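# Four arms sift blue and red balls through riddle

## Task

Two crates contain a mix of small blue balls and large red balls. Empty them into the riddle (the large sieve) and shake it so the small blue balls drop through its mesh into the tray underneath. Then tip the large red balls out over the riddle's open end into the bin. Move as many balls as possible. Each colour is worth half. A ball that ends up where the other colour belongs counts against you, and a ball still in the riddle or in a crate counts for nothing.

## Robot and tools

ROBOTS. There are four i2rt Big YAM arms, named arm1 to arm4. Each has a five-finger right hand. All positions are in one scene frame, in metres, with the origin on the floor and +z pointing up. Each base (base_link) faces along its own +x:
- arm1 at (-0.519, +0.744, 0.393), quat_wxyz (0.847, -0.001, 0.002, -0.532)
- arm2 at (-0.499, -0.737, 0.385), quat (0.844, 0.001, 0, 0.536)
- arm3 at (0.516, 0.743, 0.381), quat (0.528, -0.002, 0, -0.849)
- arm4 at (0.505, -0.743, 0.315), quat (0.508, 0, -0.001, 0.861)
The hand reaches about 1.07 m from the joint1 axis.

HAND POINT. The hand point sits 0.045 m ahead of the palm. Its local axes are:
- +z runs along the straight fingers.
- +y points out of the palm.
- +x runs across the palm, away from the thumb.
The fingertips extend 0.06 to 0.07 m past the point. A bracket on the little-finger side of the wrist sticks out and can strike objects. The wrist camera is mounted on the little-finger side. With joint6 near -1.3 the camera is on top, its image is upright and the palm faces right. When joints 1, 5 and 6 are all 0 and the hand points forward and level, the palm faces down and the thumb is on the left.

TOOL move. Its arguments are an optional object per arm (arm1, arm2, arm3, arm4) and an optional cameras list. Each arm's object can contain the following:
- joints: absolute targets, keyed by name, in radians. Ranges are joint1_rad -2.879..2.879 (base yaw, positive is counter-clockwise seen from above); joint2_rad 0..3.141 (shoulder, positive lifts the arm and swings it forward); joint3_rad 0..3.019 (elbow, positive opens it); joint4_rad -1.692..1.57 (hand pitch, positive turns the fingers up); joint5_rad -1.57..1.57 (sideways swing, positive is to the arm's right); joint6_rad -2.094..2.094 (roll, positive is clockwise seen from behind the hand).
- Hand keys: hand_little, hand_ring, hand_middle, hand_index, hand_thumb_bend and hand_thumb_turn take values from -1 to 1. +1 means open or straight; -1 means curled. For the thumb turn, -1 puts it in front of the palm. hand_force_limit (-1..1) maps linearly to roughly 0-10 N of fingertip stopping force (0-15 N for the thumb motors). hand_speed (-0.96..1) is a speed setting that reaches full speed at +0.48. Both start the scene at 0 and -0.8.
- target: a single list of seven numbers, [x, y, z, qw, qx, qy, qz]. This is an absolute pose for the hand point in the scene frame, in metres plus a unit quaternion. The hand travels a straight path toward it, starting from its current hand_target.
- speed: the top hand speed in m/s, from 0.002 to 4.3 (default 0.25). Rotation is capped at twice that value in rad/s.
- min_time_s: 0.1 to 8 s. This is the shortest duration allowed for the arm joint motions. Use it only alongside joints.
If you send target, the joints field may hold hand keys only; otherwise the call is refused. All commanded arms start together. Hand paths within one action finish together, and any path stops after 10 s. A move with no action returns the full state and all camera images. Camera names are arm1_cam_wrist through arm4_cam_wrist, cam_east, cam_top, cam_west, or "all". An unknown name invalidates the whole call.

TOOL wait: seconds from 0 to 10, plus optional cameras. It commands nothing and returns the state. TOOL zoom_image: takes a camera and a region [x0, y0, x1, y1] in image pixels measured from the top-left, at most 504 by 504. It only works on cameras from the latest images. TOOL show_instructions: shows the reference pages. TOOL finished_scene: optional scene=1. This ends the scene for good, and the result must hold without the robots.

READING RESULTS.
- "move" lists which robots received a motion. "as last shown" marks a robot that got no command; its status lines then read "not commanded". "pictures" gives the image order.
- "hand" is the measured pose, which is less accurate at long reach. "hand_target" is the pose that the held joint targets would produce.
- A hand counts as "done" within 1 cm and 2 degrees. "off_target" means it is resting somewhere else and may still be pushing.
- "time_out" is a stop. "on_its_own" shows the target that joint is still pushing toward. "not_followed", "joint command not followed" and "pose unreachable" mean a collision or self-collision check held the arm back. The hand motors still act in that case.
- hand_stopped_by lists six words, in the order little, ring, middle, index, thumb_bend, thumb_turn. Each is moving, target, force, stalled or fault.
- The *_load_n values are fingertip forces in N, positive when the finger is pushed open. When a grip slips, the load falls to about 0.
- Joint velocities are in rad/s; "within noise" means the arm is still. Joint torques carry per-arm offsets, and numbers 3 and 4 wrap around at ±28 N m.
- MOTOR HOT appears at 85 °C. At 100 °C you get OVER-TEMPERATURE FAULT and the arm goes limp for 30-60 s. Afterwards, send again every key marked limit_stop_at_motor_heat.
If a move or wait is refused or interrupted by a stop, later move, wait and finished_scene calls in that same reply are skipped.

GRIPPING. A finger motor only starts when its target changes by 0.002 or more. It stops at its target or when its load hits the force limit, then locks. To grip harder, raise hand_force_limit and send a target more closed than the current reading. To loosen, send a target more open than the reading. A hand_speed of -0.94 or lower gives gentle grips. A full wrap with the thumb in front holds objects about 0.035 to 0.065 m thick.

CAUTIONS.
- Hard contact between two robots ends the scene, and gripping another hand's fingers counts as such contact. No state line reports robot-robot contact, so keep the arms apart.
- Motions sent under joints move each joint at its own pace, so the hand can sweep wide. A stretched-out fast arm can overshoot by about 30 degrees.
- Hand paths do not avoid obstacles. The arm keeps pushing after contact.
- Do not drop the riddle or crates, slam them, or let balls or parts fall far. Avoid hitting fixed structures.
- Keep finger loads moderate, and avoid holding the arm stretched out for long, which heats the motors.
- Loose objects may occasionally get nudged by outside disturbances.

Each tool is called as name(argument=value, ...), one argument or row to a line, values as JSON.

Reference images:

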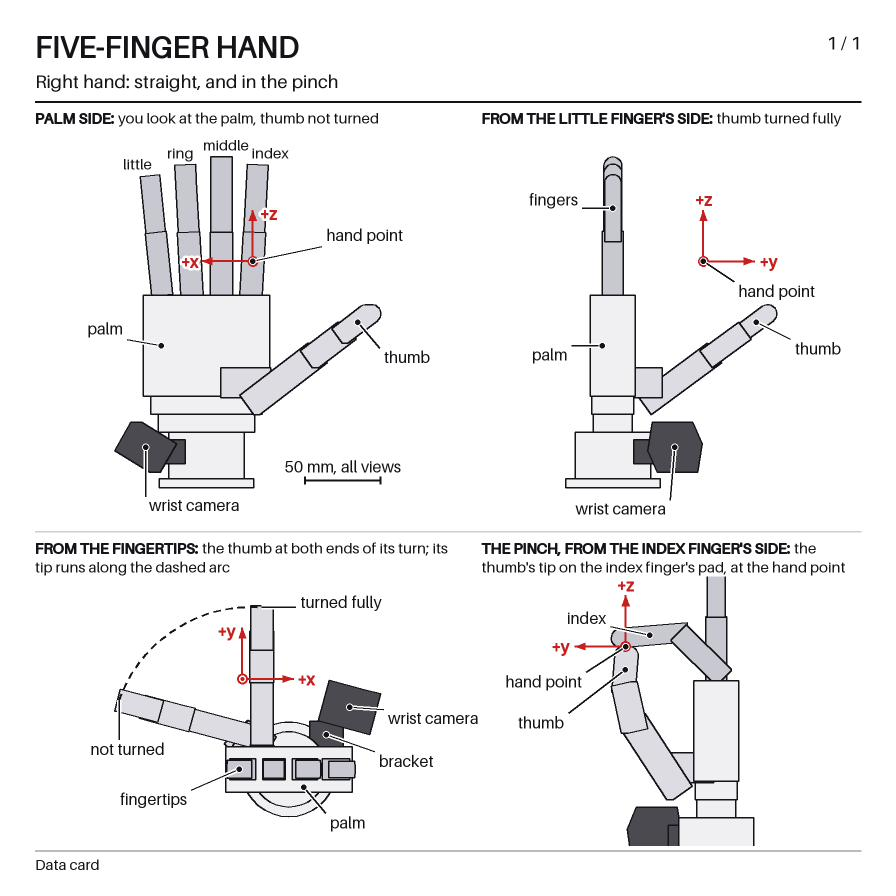

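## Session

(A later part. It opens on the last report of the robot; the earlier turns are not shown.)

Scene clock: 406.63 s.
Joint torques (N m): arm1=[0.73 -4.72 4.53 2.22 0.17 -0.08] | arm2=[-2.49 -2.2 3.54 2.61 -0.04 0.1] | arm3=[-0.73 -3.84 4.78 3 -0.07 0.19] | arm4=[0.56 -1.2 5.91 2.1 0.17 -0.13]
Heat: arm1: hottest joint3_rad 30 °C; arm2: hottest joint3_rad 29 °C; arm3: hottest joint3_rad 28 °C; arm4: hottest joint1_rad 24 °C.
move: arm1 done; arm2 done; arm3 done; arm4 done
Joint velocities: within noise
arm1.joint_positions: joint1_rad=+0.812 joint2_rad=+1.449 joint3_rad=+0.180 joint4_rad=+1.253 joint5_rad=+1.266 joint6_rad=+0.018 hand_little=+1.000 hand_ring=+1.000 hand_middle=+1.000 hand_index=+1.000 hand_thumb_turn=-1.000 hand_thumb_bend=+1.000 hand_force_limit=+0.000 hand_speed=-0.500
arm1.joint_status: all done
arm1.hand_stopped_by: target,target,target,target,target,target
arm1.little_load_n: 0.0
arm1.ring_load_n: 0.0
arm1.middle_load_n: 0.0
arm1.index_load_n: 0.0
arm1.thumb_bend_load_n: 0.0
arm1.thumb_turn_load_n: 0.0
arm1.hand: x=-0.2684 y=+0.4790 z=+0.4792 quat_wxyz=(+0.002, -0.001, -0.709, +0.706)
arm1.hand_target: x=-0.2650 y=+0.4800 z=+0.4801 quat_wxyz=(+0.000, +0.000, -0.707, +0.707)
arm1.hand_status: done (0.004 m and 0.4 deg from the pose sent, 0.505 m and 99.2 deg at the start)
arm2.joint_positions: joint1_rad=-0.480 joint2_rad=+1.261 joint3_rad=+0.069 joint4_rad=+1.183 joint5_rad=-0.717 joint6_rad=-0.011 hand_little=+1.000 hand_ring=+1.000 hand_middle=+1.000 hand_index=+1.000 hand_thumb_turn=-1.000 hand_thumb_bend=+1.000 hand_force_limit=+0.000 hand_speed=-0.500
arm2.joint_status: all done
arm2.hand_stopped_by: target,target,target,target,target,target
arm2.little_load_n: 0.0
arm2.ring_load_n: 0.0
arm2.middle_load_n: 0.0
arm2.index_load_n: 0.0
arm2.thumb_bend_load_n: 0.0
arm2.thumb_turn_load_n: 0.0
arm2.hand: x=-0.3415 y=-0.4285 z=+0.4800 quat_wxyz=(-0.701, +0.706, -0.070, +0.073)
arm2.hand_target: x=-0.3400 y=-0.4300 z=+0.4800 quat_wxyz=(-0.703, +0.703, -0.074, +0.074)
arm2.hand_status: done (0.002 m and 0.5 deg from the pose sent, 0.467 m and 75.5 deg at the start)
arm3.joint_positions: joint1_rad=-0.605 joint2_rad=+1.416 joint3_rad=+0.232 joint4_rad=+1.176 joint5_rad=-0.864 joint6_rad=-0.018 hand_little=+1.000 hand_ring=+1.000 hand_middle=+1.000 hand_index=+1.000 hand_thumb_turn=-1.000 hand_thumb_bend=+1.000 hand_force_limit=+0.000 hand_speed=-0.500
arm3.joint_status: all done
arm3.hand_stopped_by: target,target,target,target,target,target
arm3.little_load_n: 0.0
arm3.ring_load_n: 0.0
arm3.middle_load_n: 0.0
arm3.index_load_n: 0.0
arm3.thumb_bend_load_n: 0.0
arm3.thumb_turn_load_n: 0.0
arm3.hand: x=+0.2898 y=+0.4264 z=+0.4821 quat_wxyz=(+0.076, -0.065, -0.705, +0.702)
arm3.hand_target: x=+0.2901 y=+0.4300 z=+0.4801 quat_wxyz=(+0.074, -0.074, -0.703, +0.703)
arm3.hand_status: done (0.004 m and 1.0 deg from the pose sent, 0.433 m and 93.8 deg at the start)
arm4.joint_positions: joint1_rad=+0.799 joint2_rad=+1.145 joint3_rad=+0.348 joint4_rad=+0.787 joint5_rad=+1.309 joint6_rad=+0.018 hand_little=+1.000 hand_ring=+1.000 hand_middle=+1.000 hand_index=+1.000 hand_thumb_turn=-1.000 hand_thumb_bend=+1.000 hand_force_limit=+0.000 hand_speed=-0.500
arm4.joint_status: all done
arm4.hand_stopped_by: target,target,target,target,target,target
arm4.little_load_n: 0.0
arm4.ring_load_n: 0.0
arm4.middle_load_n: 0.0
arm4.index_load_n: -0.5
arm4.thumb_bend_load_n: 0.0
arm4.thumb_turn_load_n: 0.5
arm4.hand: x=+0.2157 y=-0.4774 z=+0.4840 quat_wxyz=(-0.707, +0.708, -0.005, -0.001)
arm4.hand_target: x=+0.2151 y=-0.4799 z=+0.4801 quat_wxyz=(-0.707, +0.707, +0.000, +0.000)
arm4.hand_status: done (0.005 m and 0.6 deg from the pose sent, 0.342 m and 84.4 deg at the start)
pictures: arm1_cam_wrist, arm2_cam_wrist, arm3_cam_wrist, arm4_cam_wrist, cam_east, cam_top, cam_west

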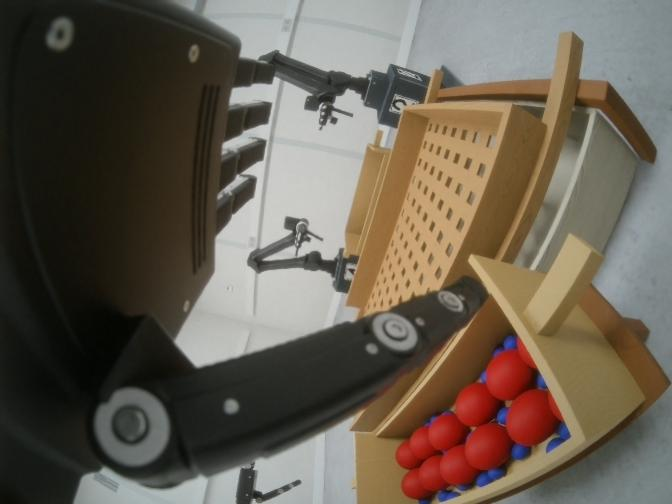

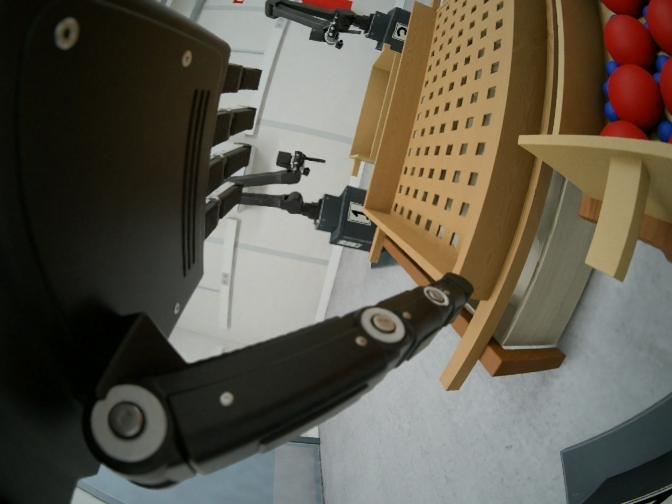

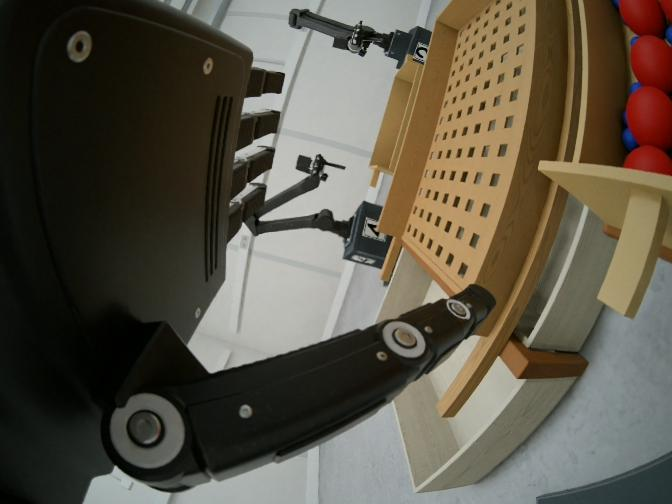

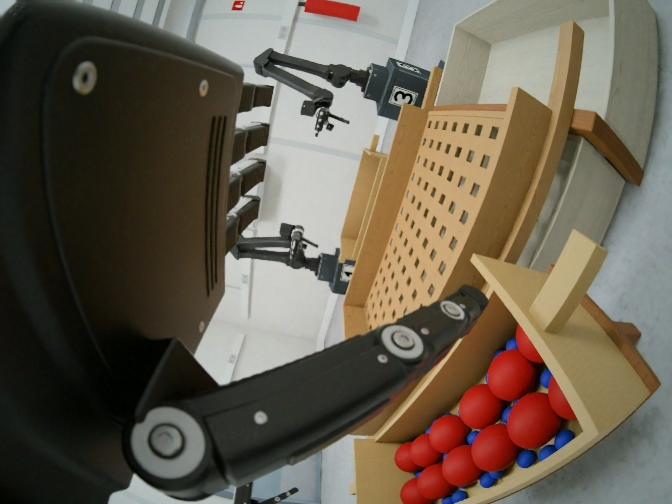

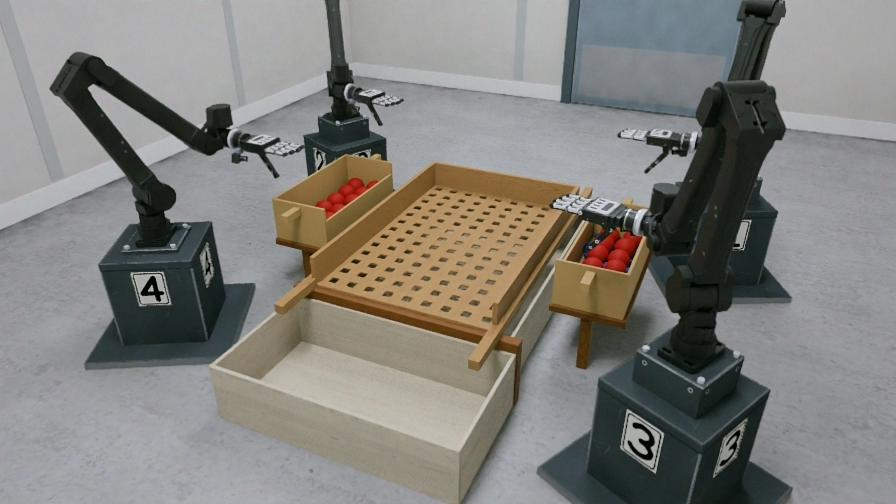

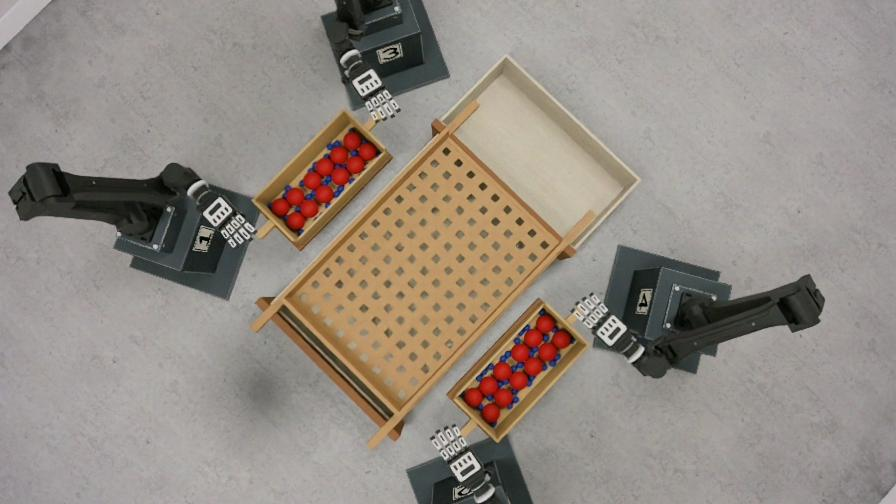

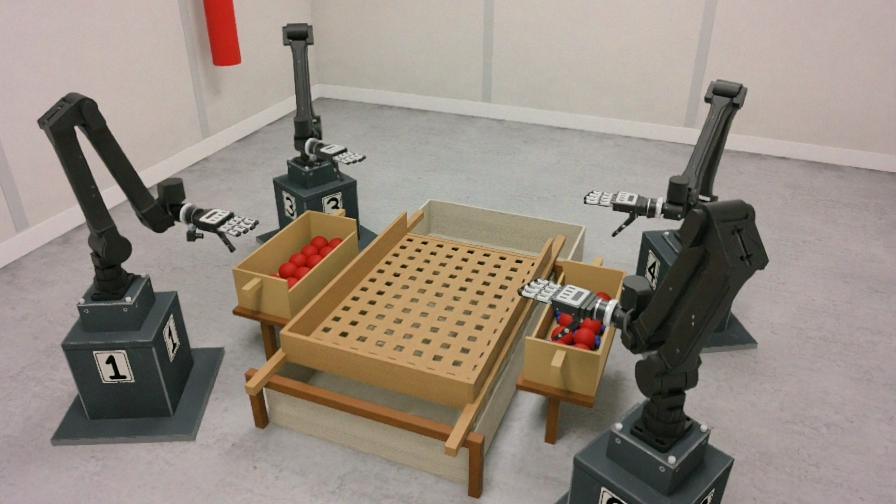

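move(
  arm1={"target": [-0.268, 0.468, 0.37, 0, 0, 0.7071, -0.7071], "speed": 0.15},
  arm3={"target": [0.285, 0.415, 0.39, -0.0739, 0.0739, 0.7032, -0.7032], "speed": 0.15, "joints": {"hand_little": 0, "hand_ring": 0, "hand_middle": 0, "hand_index": 0, "hand_thumb_turn": 1}},
  arm2={"target": [-0.335, -0.425, 0.39, 0.7032, -0.7032, 0.0739, -0.0739], "speed": 0.15, "joints": {"hand_little": 0, "hand_ring": 0, "hand_middle": 0, "hand_index": 0, "hand_thumb_turn": 1}},
  arm4={"target": [0.218, -0.475, 0.37, 0.7071, -0.7071, 0, 0], "speed": 0.15},
  cameras=["all"],
)

zoom_image(
  camera="cam_top",
  region=[180, 130, 340, 260],
)

zoom_image(
  camera="cam_top",
  region=[320, 60, 440, 170],
)

zoom_image(
  camera="cam_top",
  region=[410, 390, 530, 504],
)

zoom_image(
  camera="cam_top",
  region=[540, 270, 670, 390],
)

zoom_image(
  camera="cam_west",
  region=[160, 160, 340, 340],
)

zoom_image(
  camera="cam_west",
  region=[500, 240, 680, 400],
)

zoom_image(
  camera="cam_east",
  region=[530, 160, 690, 330],
)

zoom_image(
  camera="cam_east",
  region=[190, 90, 410, 280],
)

Scene clock: 453.57 s.
Joint torques (N m): arm1=[-0.44 -7.94 0.24 2.33 0.22 0.08] | arm2=[-1.14 -5.54 0.68 2.55 -0.13 -0.06] | arm3=[0.73 -6.89 2.47 2.96 0 -0.11] | arm4=[-0.5 -3.84 1.87 2.06 0.08 -0.15]
Heat: arm1: hottest joint3_rad 29 °C; arm2: hottest joint3_rad 27 °C; arm3: hottest joint3_rad 26 °C; arm4: hottest joint1_rad 24 °C.
move: arm1 off_target; arm2 off_target; arm3 off_target; arm4 done
Joint velocities: within noise
arm1.joint_positions: joint1_rad=+0.769 joint2_rad=+2.017 joint3_rad=+0.236 joint4_rad=+1.561 joint5_rad=+1.229 joint6_rad=+0.183 hand_little=+1.000 hand_ring=+1.000 hand_middle=+1.000 hand_index=+1.000 hand_thumb_turn=-1.000 hand_thumb_bend=+1.000 hand_force_limit=+0.000 hand_speed=-0.500
arm1.joint_status: not commanded
arm1.hand_stopped_by: target,target,target,target,target,target
arm1.little_load_n: 0.0
arm1.ring_load_n: 0.0
arm1.middle_load_n: 0.0
arm1.index_load_n: 0.0
arm1.thumb_bend_load_n: 0.0
arm1.thumb_turn_load_n: 0.0
arm1.hand: x=-0.2684 y=+0.4710 z=+0.3696 quat_wxyz=(+0.016, +0.004, -0.732, +0.681)
arm1.hand_target: x=-0.2678 y=+0.4682 z=+0.3703 quat_wxyz=(+0.011, -0.006, -0.731, +0.682)
arm1.hand_status: off_target (0.003 m and 4.6 deg from the pose sent, 0.110 m and 0.4 deg at the start; a joint's target at an end of its range on 55 of 77 steps)
arm2.joint_positions: joint1_rad=-0.480 joint2_rad=+1.823 joint3_rad=+0.111 joint4_rad=+1.539 joint5_rad=-0.724 joint6_rad=-0.101 hand_little=+0.000 hand_ring=+0.000 hand_middle=+0.000 hand_index=+0.000 hand_thumb_turn=+1.000 hand_thumb_bend=+1.000 hand_force_limit=+0.000 hand_speed=-0.500
arm2.joint_status: all done
arm2.hand_stopped_by: target,target,target,target,target,target
arm2.little_load_n: 0.0
arm2.ring_load_n: 0.0
arm2.middle_load_n: 0.0
arm2.index_load_n: 0.0
arm2.thumb_bend_load_n: 0.0
arm2.thumb_turn_load_n: 0.0
arm2.hand: x=-0.3355 y=-0.4277 z=+0.3905 quat_wxyz=(-0.658, +0.747, -0.076, +0.057)
arm2.hand_target: x=-0.3348 y=-0.4250 z=+0.3906 quat_wxyz=(-0.661, +0.745, -0.068, +0.060)
arm2.hand_status: off_target (0.003 m and 7.5 deg from the pose sent, 0.090 m and 0.6 deg at the start; a joint's target at an end of its range on 60 of 77 steps)
arm3.joint_positions: joint1_rad=-0.580 joint2_rad=+1.903 joint3_rad=+0.263 joint4_rad=+1.538 joint5_rad=-0.828 joint6_rad=-0.038 hand_little=+0.000 hand_ring=+0.000 hand_middle=+0.000 hand_index=+0.000 hand_thumb_turn=+1.000 hand_thumb_bend=+1.000 hand_force_limit=+0.000 hand_speed=-0.500
arm3.joint_status: all done
arm3.hand_stopped_by: target,target,target,target,target,target
arm3.little_load_n: 0.0
arm3.ring_load_n: 0.0
arm3.middle_load_n: 0.0
arm3.index_load_n: 0.5
arm3.thumb_bend_load_n: 0.0
arm3.thumb_turn_load_n: -0.5
arm3.hand: x=+0.2879 y=+0.4204 z=+0.3884 quat_wxyz=(+0.059, -0.088, -0.725, +0.681)
arm3.hand_target: x=+0.2849 y=+0.4150 z=+0.3904 quat_wxyz=(+0.068, -0.072, -0.721, +0.686)
arm3.hand_status: off_target (0.006 m and 4.3 deg from the pose sent, 0.093 m and 1.0 deg at the start; a joint's target at an end of its range on 57 of 77 steps)
arm4.joint_positions: joint1_rad=+0.791 joint2_rad=+1.702 joint3_rad=+0.279 joint4_rad=+1.416 joint5_rad=+1.291 joint6_rad=+0.018 hand_little=+1.000 hand_ring=+1.000 hand_middle=+1.000 hand_index=+1.000 hand_thumb_turn=-1.000 hand_thumb_bend=+1.000 hand_force_limit=+0.000 hand_speed=-0.500
arm4.joint_status: not commanded
arm4.hand_stopped_by: target,target,target,target,target,target
arm4.little_load_n: 0.0
arm4.ring_load_n: 0.0
arm4.middle_load_n: 0.0
arm4.index_load_n: 0.0
arm4.thumb_bend_load_n: 0.0
arm4.thumb_turn_load_n: 0.0
arm4.hand: x=+0.2137 y=-0.4751 z=+0.3732 quat_wxyz=(-0.707, +0.707, -0.002, -0.005)
arm4.hand_target: x=+0.2180 y=-0.4750 z=+0.3701 quat_wxyz=(-0.707, +0.707, +0.000, +0.000)
arm4.hand_status: done (0.005 m and 0.6 deg from the pose sent, 0.114 m and 0.6 deg at the start)
pictures: arm1_cam_wrist, arm2_cam_wrist, arm3_cam_wrist, arm4_cam_wrist, cam_east, cam_top, cam_west

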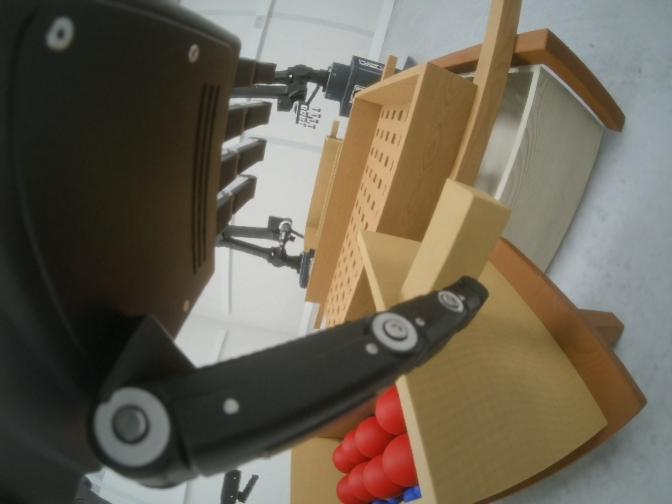

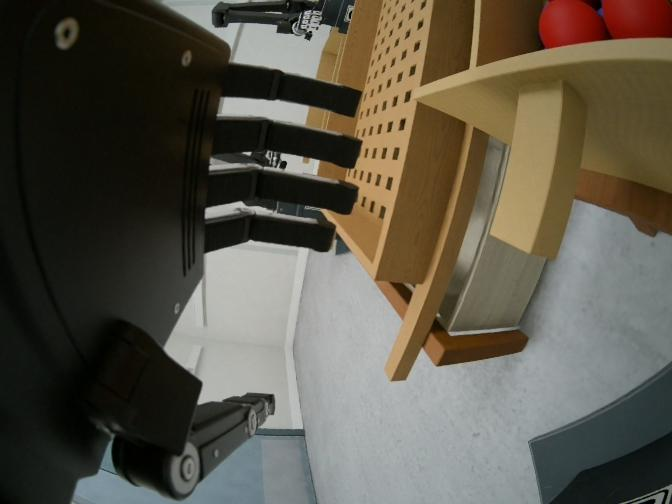

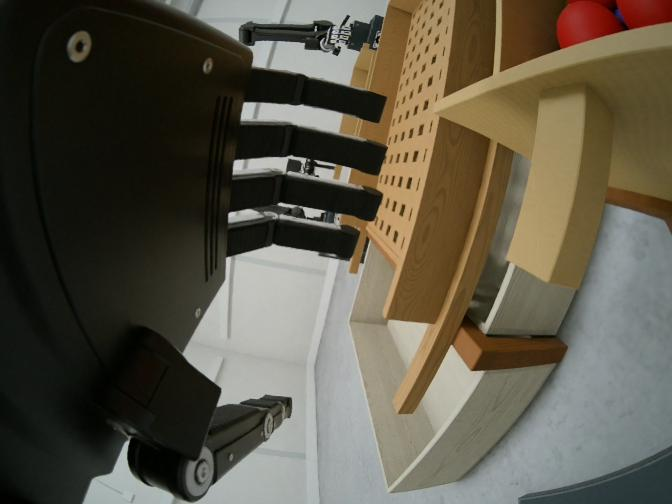

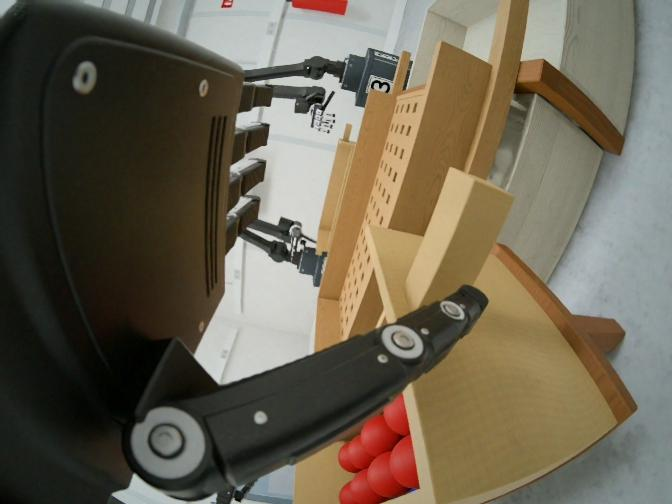

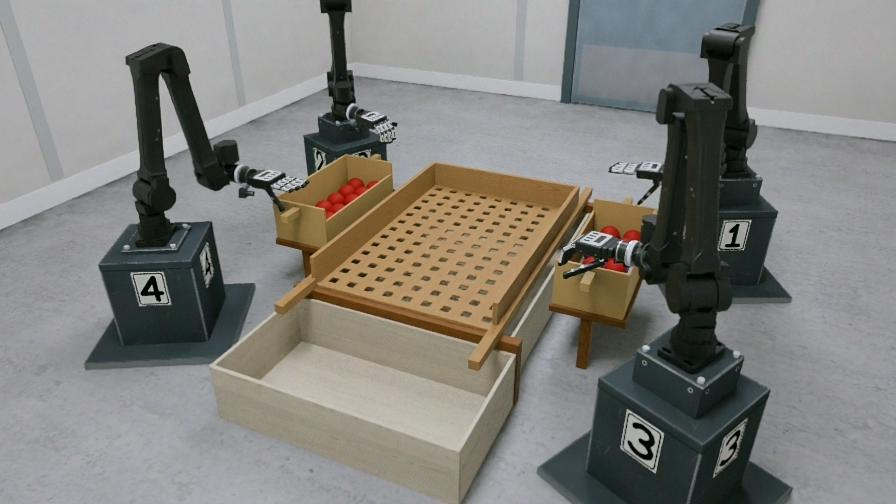

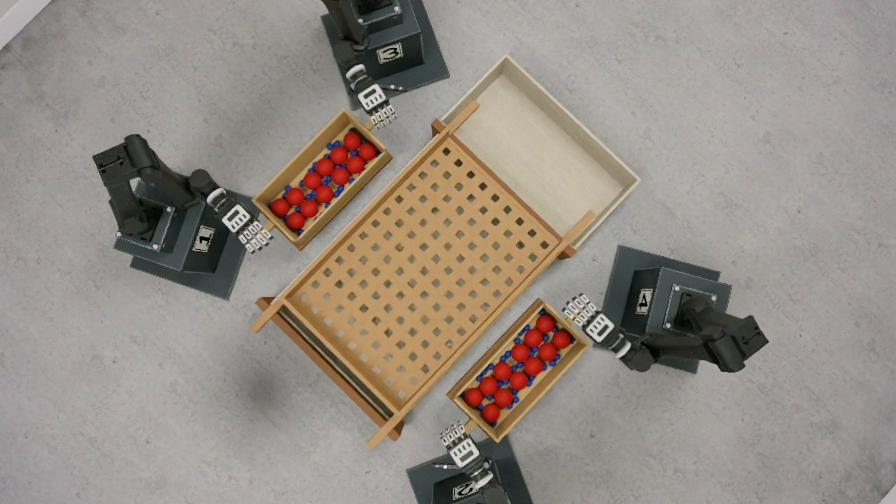

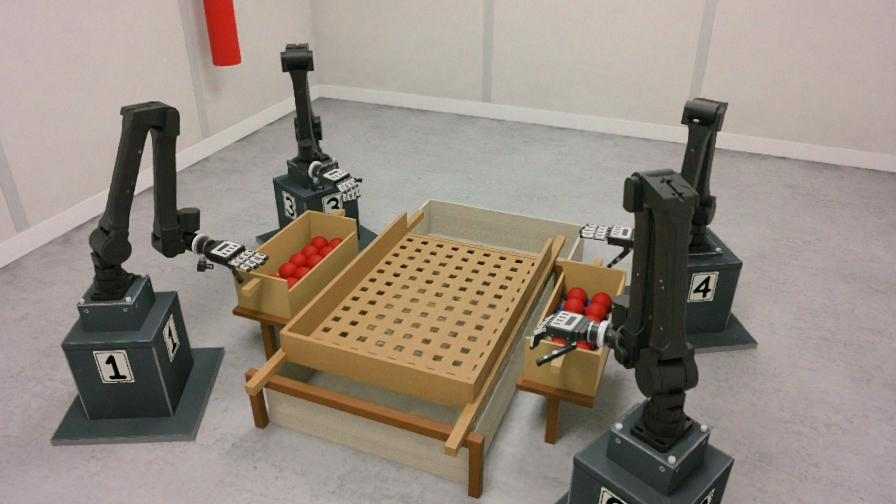

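Scaled by 3.150 from the camera's image (finer frame: 1280x720).

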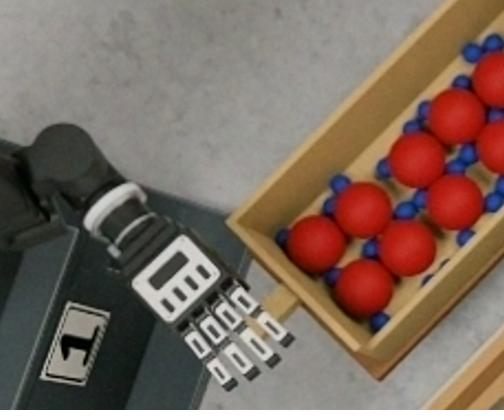

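Scaled by 4.200 from the camera's image (finer frame: 1280x720).

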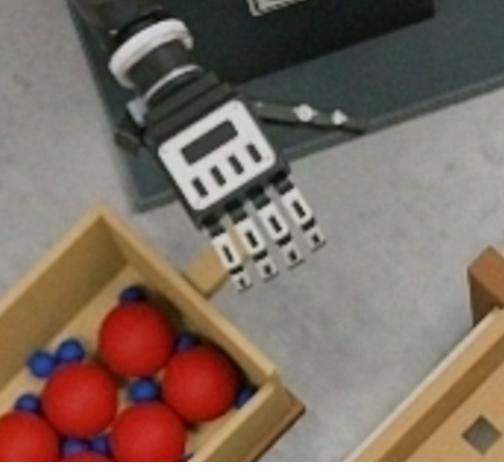

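Scaled by 4.200 from the camera's image (finer frame: 1280x720).

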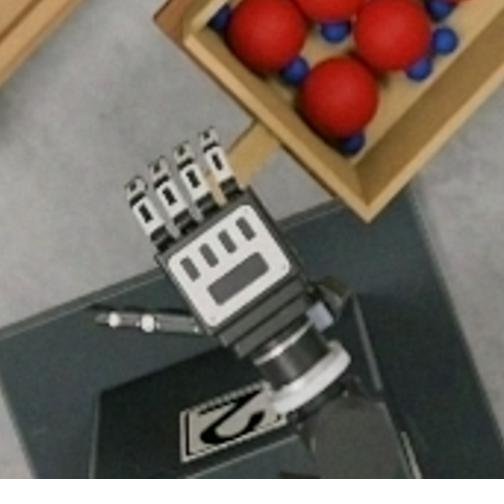

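Scaled by 3.877 from the camera's image (finer frame: 1280x720).

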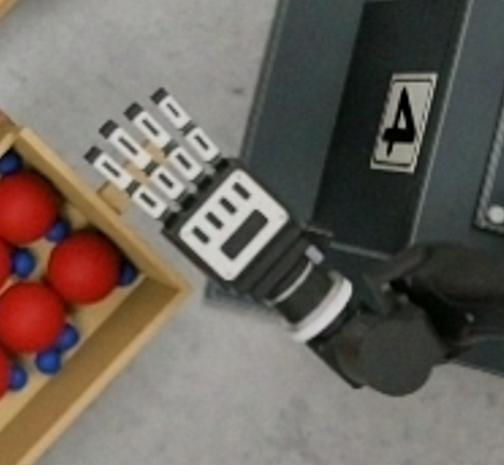

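Scaled by 2.800 from the camera's image (finer frame: 1280x720).

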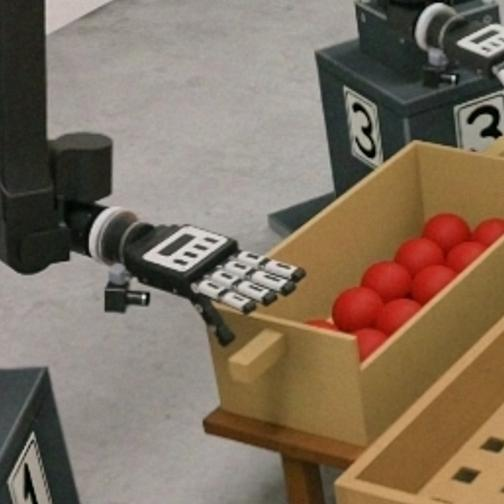

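Scaled by 2.800 from the camera's image (finer frame: 1280x720).

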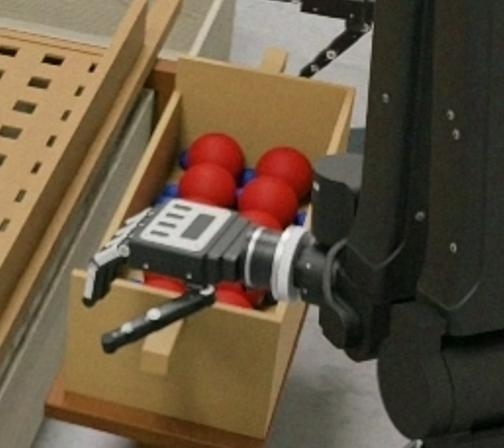

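Scaled by 2.965 from the camera's image (finer frame: 1280x720).

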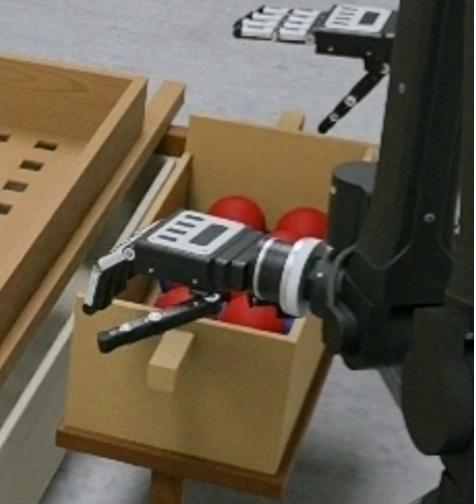

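Scaled by 2.291 from the camera's image (finer frame: 1280x720).

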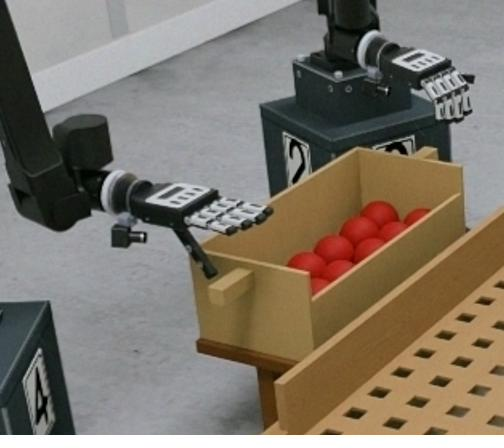

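move(
  arm1={"target": [-0.275, 0.475, 0.315, 0, 0, 0.7071, -0.7071], "speed": 0.12},
  arm3={"target": [0.272, 0.402, 0.318, -0.0801, 0.0672, 0.7618, -0.6392], "speed": 0.12},
  arm2={"target": [-0.336, -0.432, 0.325, 0.6392, -0.7618, 0.0672, -0.0801], "speed": 0.12},
  arm4={"target": [0.223, -0.487, 0.324, 0.7071, -0.7071, 0, 0], "speed": 0.12},
  cameras=["all"],
)

zoom_image(
  camera="cam_west",
  region=[160, 160, 340, 340],
)

zoom_image(
  camera="cam_west",
  region=[500, 240, 680, 400],
)

zoom_image(
  camera="cam_east",
  region=[530, 160, 690, 330],
)

zoom_image(
  camera="cam_east",
  region=[190, 90, 410, 280],
)

zoom_image(
  camera="cam_top",
  region=[410, 390, 530, 504],
)

zoom_image(
  camera="cam_top",
  region=[320, 60, 440, 170],
)

Scene clock: 570.43 s.
Joint torques (N m): arm1=[0.79 -8.53 -1.2 2.28 0.49 0.04] | arm2=[-0.85 -6.95 -0.66 2.52 -0.2 -0.06] | arm3=[0.73 -8.29 1.32 1.35 -0.02 -0.15] | arm4=[0.56 -4.66 0.79 2.1 0.23 0.07]
Heat: arm1: hottest joint3_rad 28 °C; arm2: hottest joint1_rad 24 °C; arm3: hottest joint1_rad 24 °C; arm4: hottest joint1_rad 24 °C.
move: arm1 off_target; arm2 off_target; arm3 done; arm4 done
Joint velocities: within noise
arm1.joint_positions: joint1_rad=+0.776 joint2_rad=+2.226 joint3_rad=+0.291 joint4_rad=+1.561 joint5_rad=+1.273 joint6_rad=+0.332 hand_little=+1.000 hand_ring=+1.000 hand_middle=+1.000 hand_index=+1.000 hand_thumb_turn=-1.000 hand_thumb_bend=+1.000 hand_force_limit=+0.000 hand_speed=-0.500
arm1.joint_status: not commanded
arm1.hand_stopped_by: target,target,target,target,target,target
arm1.little_load_n: 0.0
arm1.ring_load_n: 0.0
arm1.middle_load_n: 0.0
arm1.index_load_n: 0.0
arm1.thumb_bend_load_n: 0.0
arm1.thumb_turn_load_n: 0.0
arm1.hand: x=-0.2779 y=+0.4741 z=+0.3153 quat_wxyz=(+0.034, -0.013, -0.744, +0.667)
arm1.hand_target: x=-0.2748 y=+0.4753 z=+0.3152 quat_wxyz=(+0.026, -0.018, -0.742, +0.669)
arm1.hand_status: off_target (0.003 m and 7.4 deg from the pose sent, 0.055 m and 4.6 deg at the start; a joint's target at an end of its range on 45 of 45 steps)
arm2.joint_positions: joint1_rad=-0.464 joint2_rad=+2.037 joint3_rad=+0.157 joint4_rad=+1.539 joint5_rad=-0.685 joint6_rad=-0.233 hand_little=+0.000 hand_ring=+0.000 hand_middle=+0.000 hand_index=+0.000 hand_thumb_turn=+1.000 hand_thumb_bend=+1.000 hand_force_limit=+0.000 hand_speed=-0.500
arm2.joint_status: not commanded
arm2.hand_stopped_by: target,target,target,target,target,target
arm2.little_load_n: 0.0
arm2.ring_load_n: 0.0
arm2.middle_load_n: 0.0
arm2.index_load_n: 0.0
arm2.thumb_bend_load_n: -0.5
arm2.thumb_turn_load_n: -0.5
arm2.hand: x=-0.3340 y=-0.4350 z=+0.3264 quat_wxyz=(-0.606, +0.790, -0.071, +0.061)
arm2.hand_target: x=-0.3357 y=-0.4320 z=+0.3255 quat_wxyz=(-0.609, +0.788, -0.060, +0.063)
arm2.hand_status: off_target (0.004 m and 5.4 deg from the pose sent, 0.066 m and 4.0 deg at the start; a joint's target at an end of its range on 45 of 45 steps)
arm3.joint_positions: joint1_rad=-0.528 joint2_rad=+2.088 joint3_rad=+0.357 joint4_rad=+1.508 joint5_rad=-0.752 joint6_rad=-0.179 hand_little=+0.000 hand_ring=+0.000 hand_middle=+0.000 hand_index=+0.000 hand_thumb_turn=+1.000 hand_thumb_bend=+1.000 hand_force_limit=+0.000 hand_speed=-0.500
arm3.joint_status: not commanded
arm3.hand_stopped_by: target,target,target,target,target,target
arm3.little_load_n: 0.0
arm3.ring_load_n: 0.0
arm3.middle_load_n: 0.0
arm3.index_load_n: 0.0
arm3.thumb_bend_load_n: 0.0
arm3.thumb_turn_load_n: 0.0
arm3.hand: x=+0.2711 y=+0.4048 z=+0.3242 quat_wxyz=(+0.081, -0.073, -0.757, +0.644)
arm3.hand_target: x=+0.2722 y=+0.4021 z=+0.3181 quat_wxyz=(+0.080, -0.067, -0.762, +0.639)
arm3.hand_status: done (0.007 m and 1.0 deg from the pose sent, 0.075 m and 7.2 deg at the start)
arm4.joint_positions: joint1_rad=+0.815 joint2_rad=+1.917 joint3_rad=+0.273 joint4_rad=+1.545 joint5_rad=+1.328 joint6_rad=+0.079 hand_little=+1.000 hand_ring=+1.000 hand_middle=+1.000 hand_index=+1.000 hand_thumb_turn=-1.000 hand_thumb_bend=+1.000 hand_force_limit=+0.000 hand_speed=-0.500
arm4.joint_status: not commanded
arm4.hand_stopped_by: target,target,target,target,target,target
arm4.little_load_n: 0.0
arm4.ring_load_n: 0.0
arm4.middle_load_n: 0.0
arm4.index_load_n: 0.0
arm4.thumb_bend_load_n: 0.0
arm4.thumb_turn_load_n: 0.0
arm4.hand: x=+0.2251 y=-0.4847 z=+0.3248 quat_wxyz=(-0.699, +0.715, +0.003, +0.009)
arm4.hand_target: x=+0.2231 y=-0.4870 z=+0.3242 quat_wxyz=(-0.700, +0.714, -0.001, +0.002)
arm4.hand_status: done (0.003 m and 1.7 deg from the pose sent, 0.051 m and 0.6 deg at the start; a joint's target at an end of its range on 26 of 45 steps)
pictures: arm1_cam_wrist, arm2_cam_wrist, arm3_cam_wrist, arm4_cam_wrist, cam_east, cam_top, cam_west

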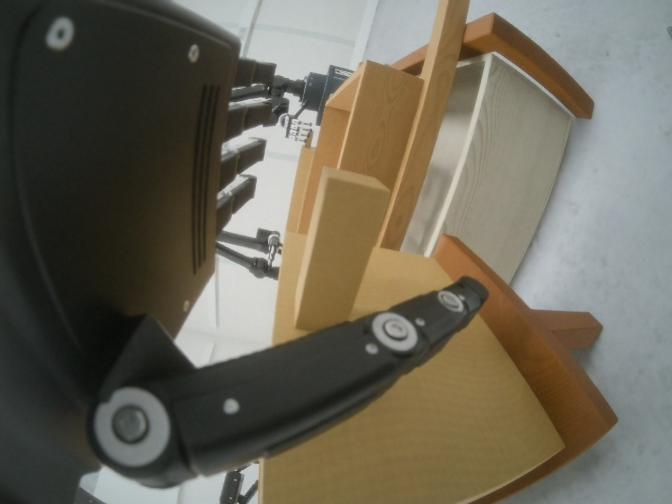

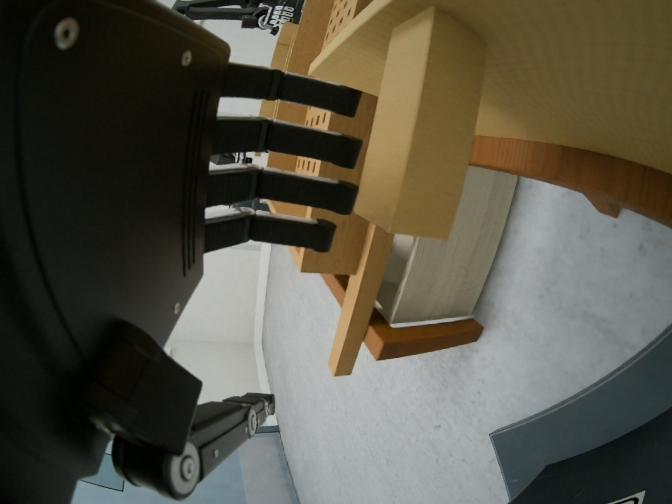

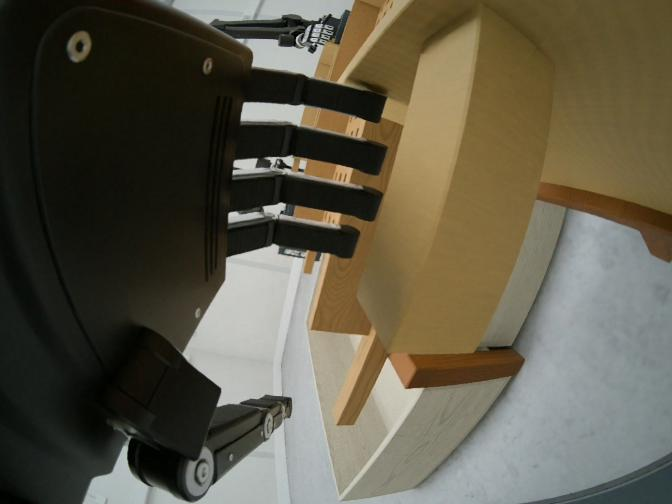

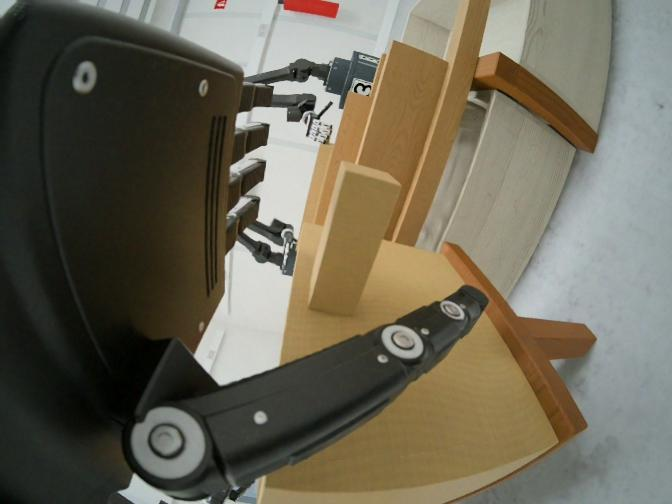

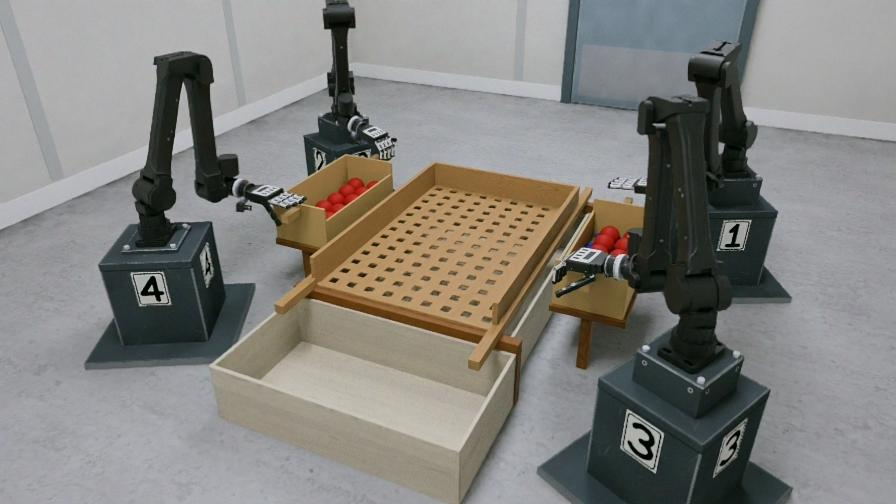

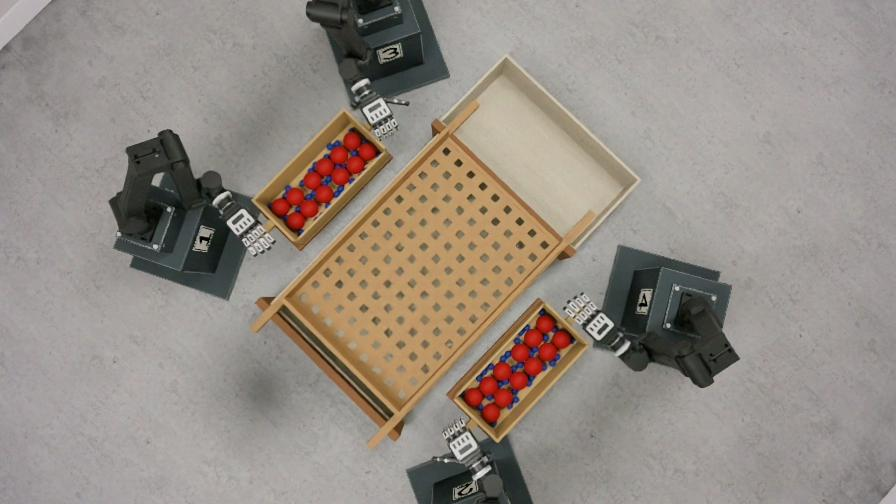

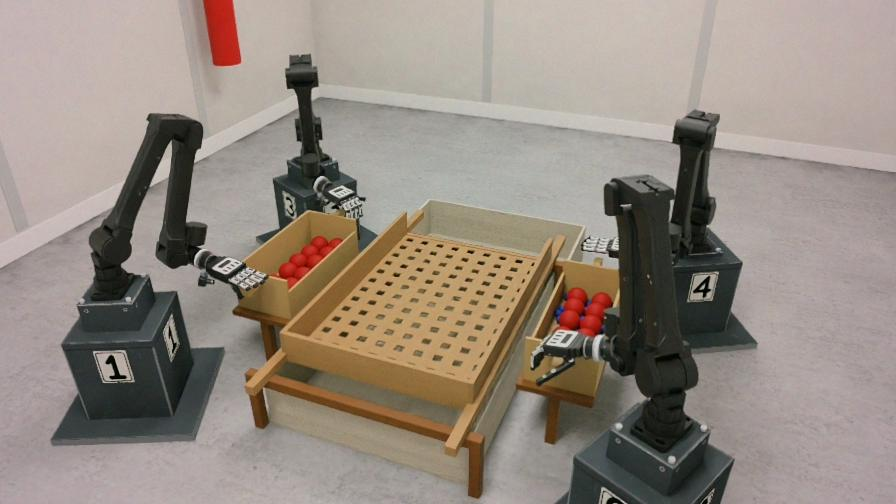

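Scaled by 2.800 from the camera's image (finer frame: 1280x720).

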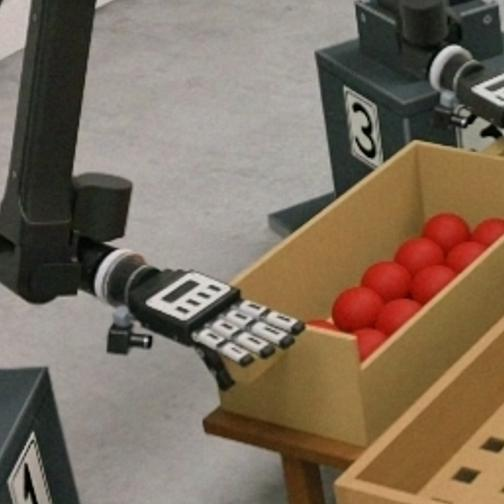

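Scaled by 2.800 from the camera's image (finer frame: 1280x720).

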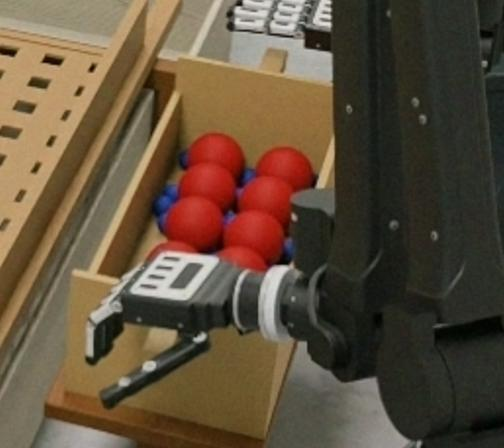

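Scaled by 2.965 from the camera's image (finer frame: 1280x720).

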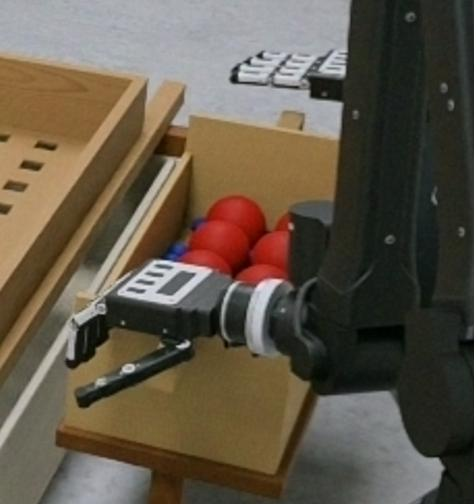

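Scaled by 2.291 from the camera's image (finer frame: 1280x720).

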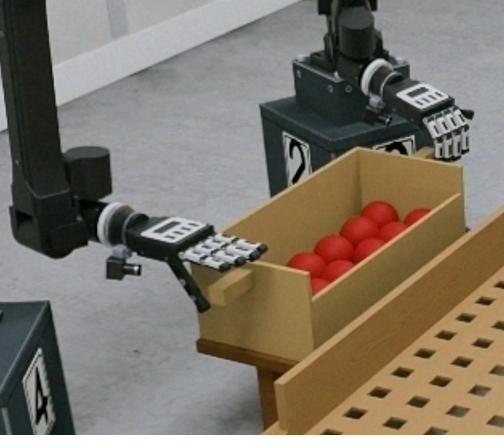

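Scaled by 4.200 from the camera's image (finer frame: 1280x720).

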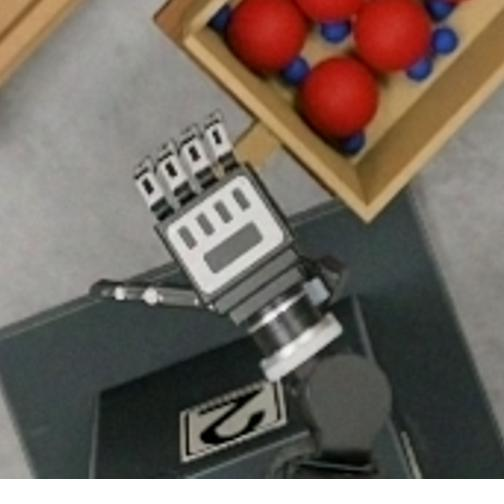

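Scaled by 4.200 from the camera's image (finer frame: 1280x720).

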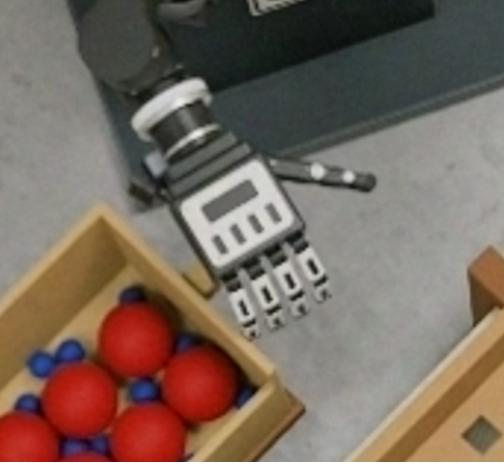

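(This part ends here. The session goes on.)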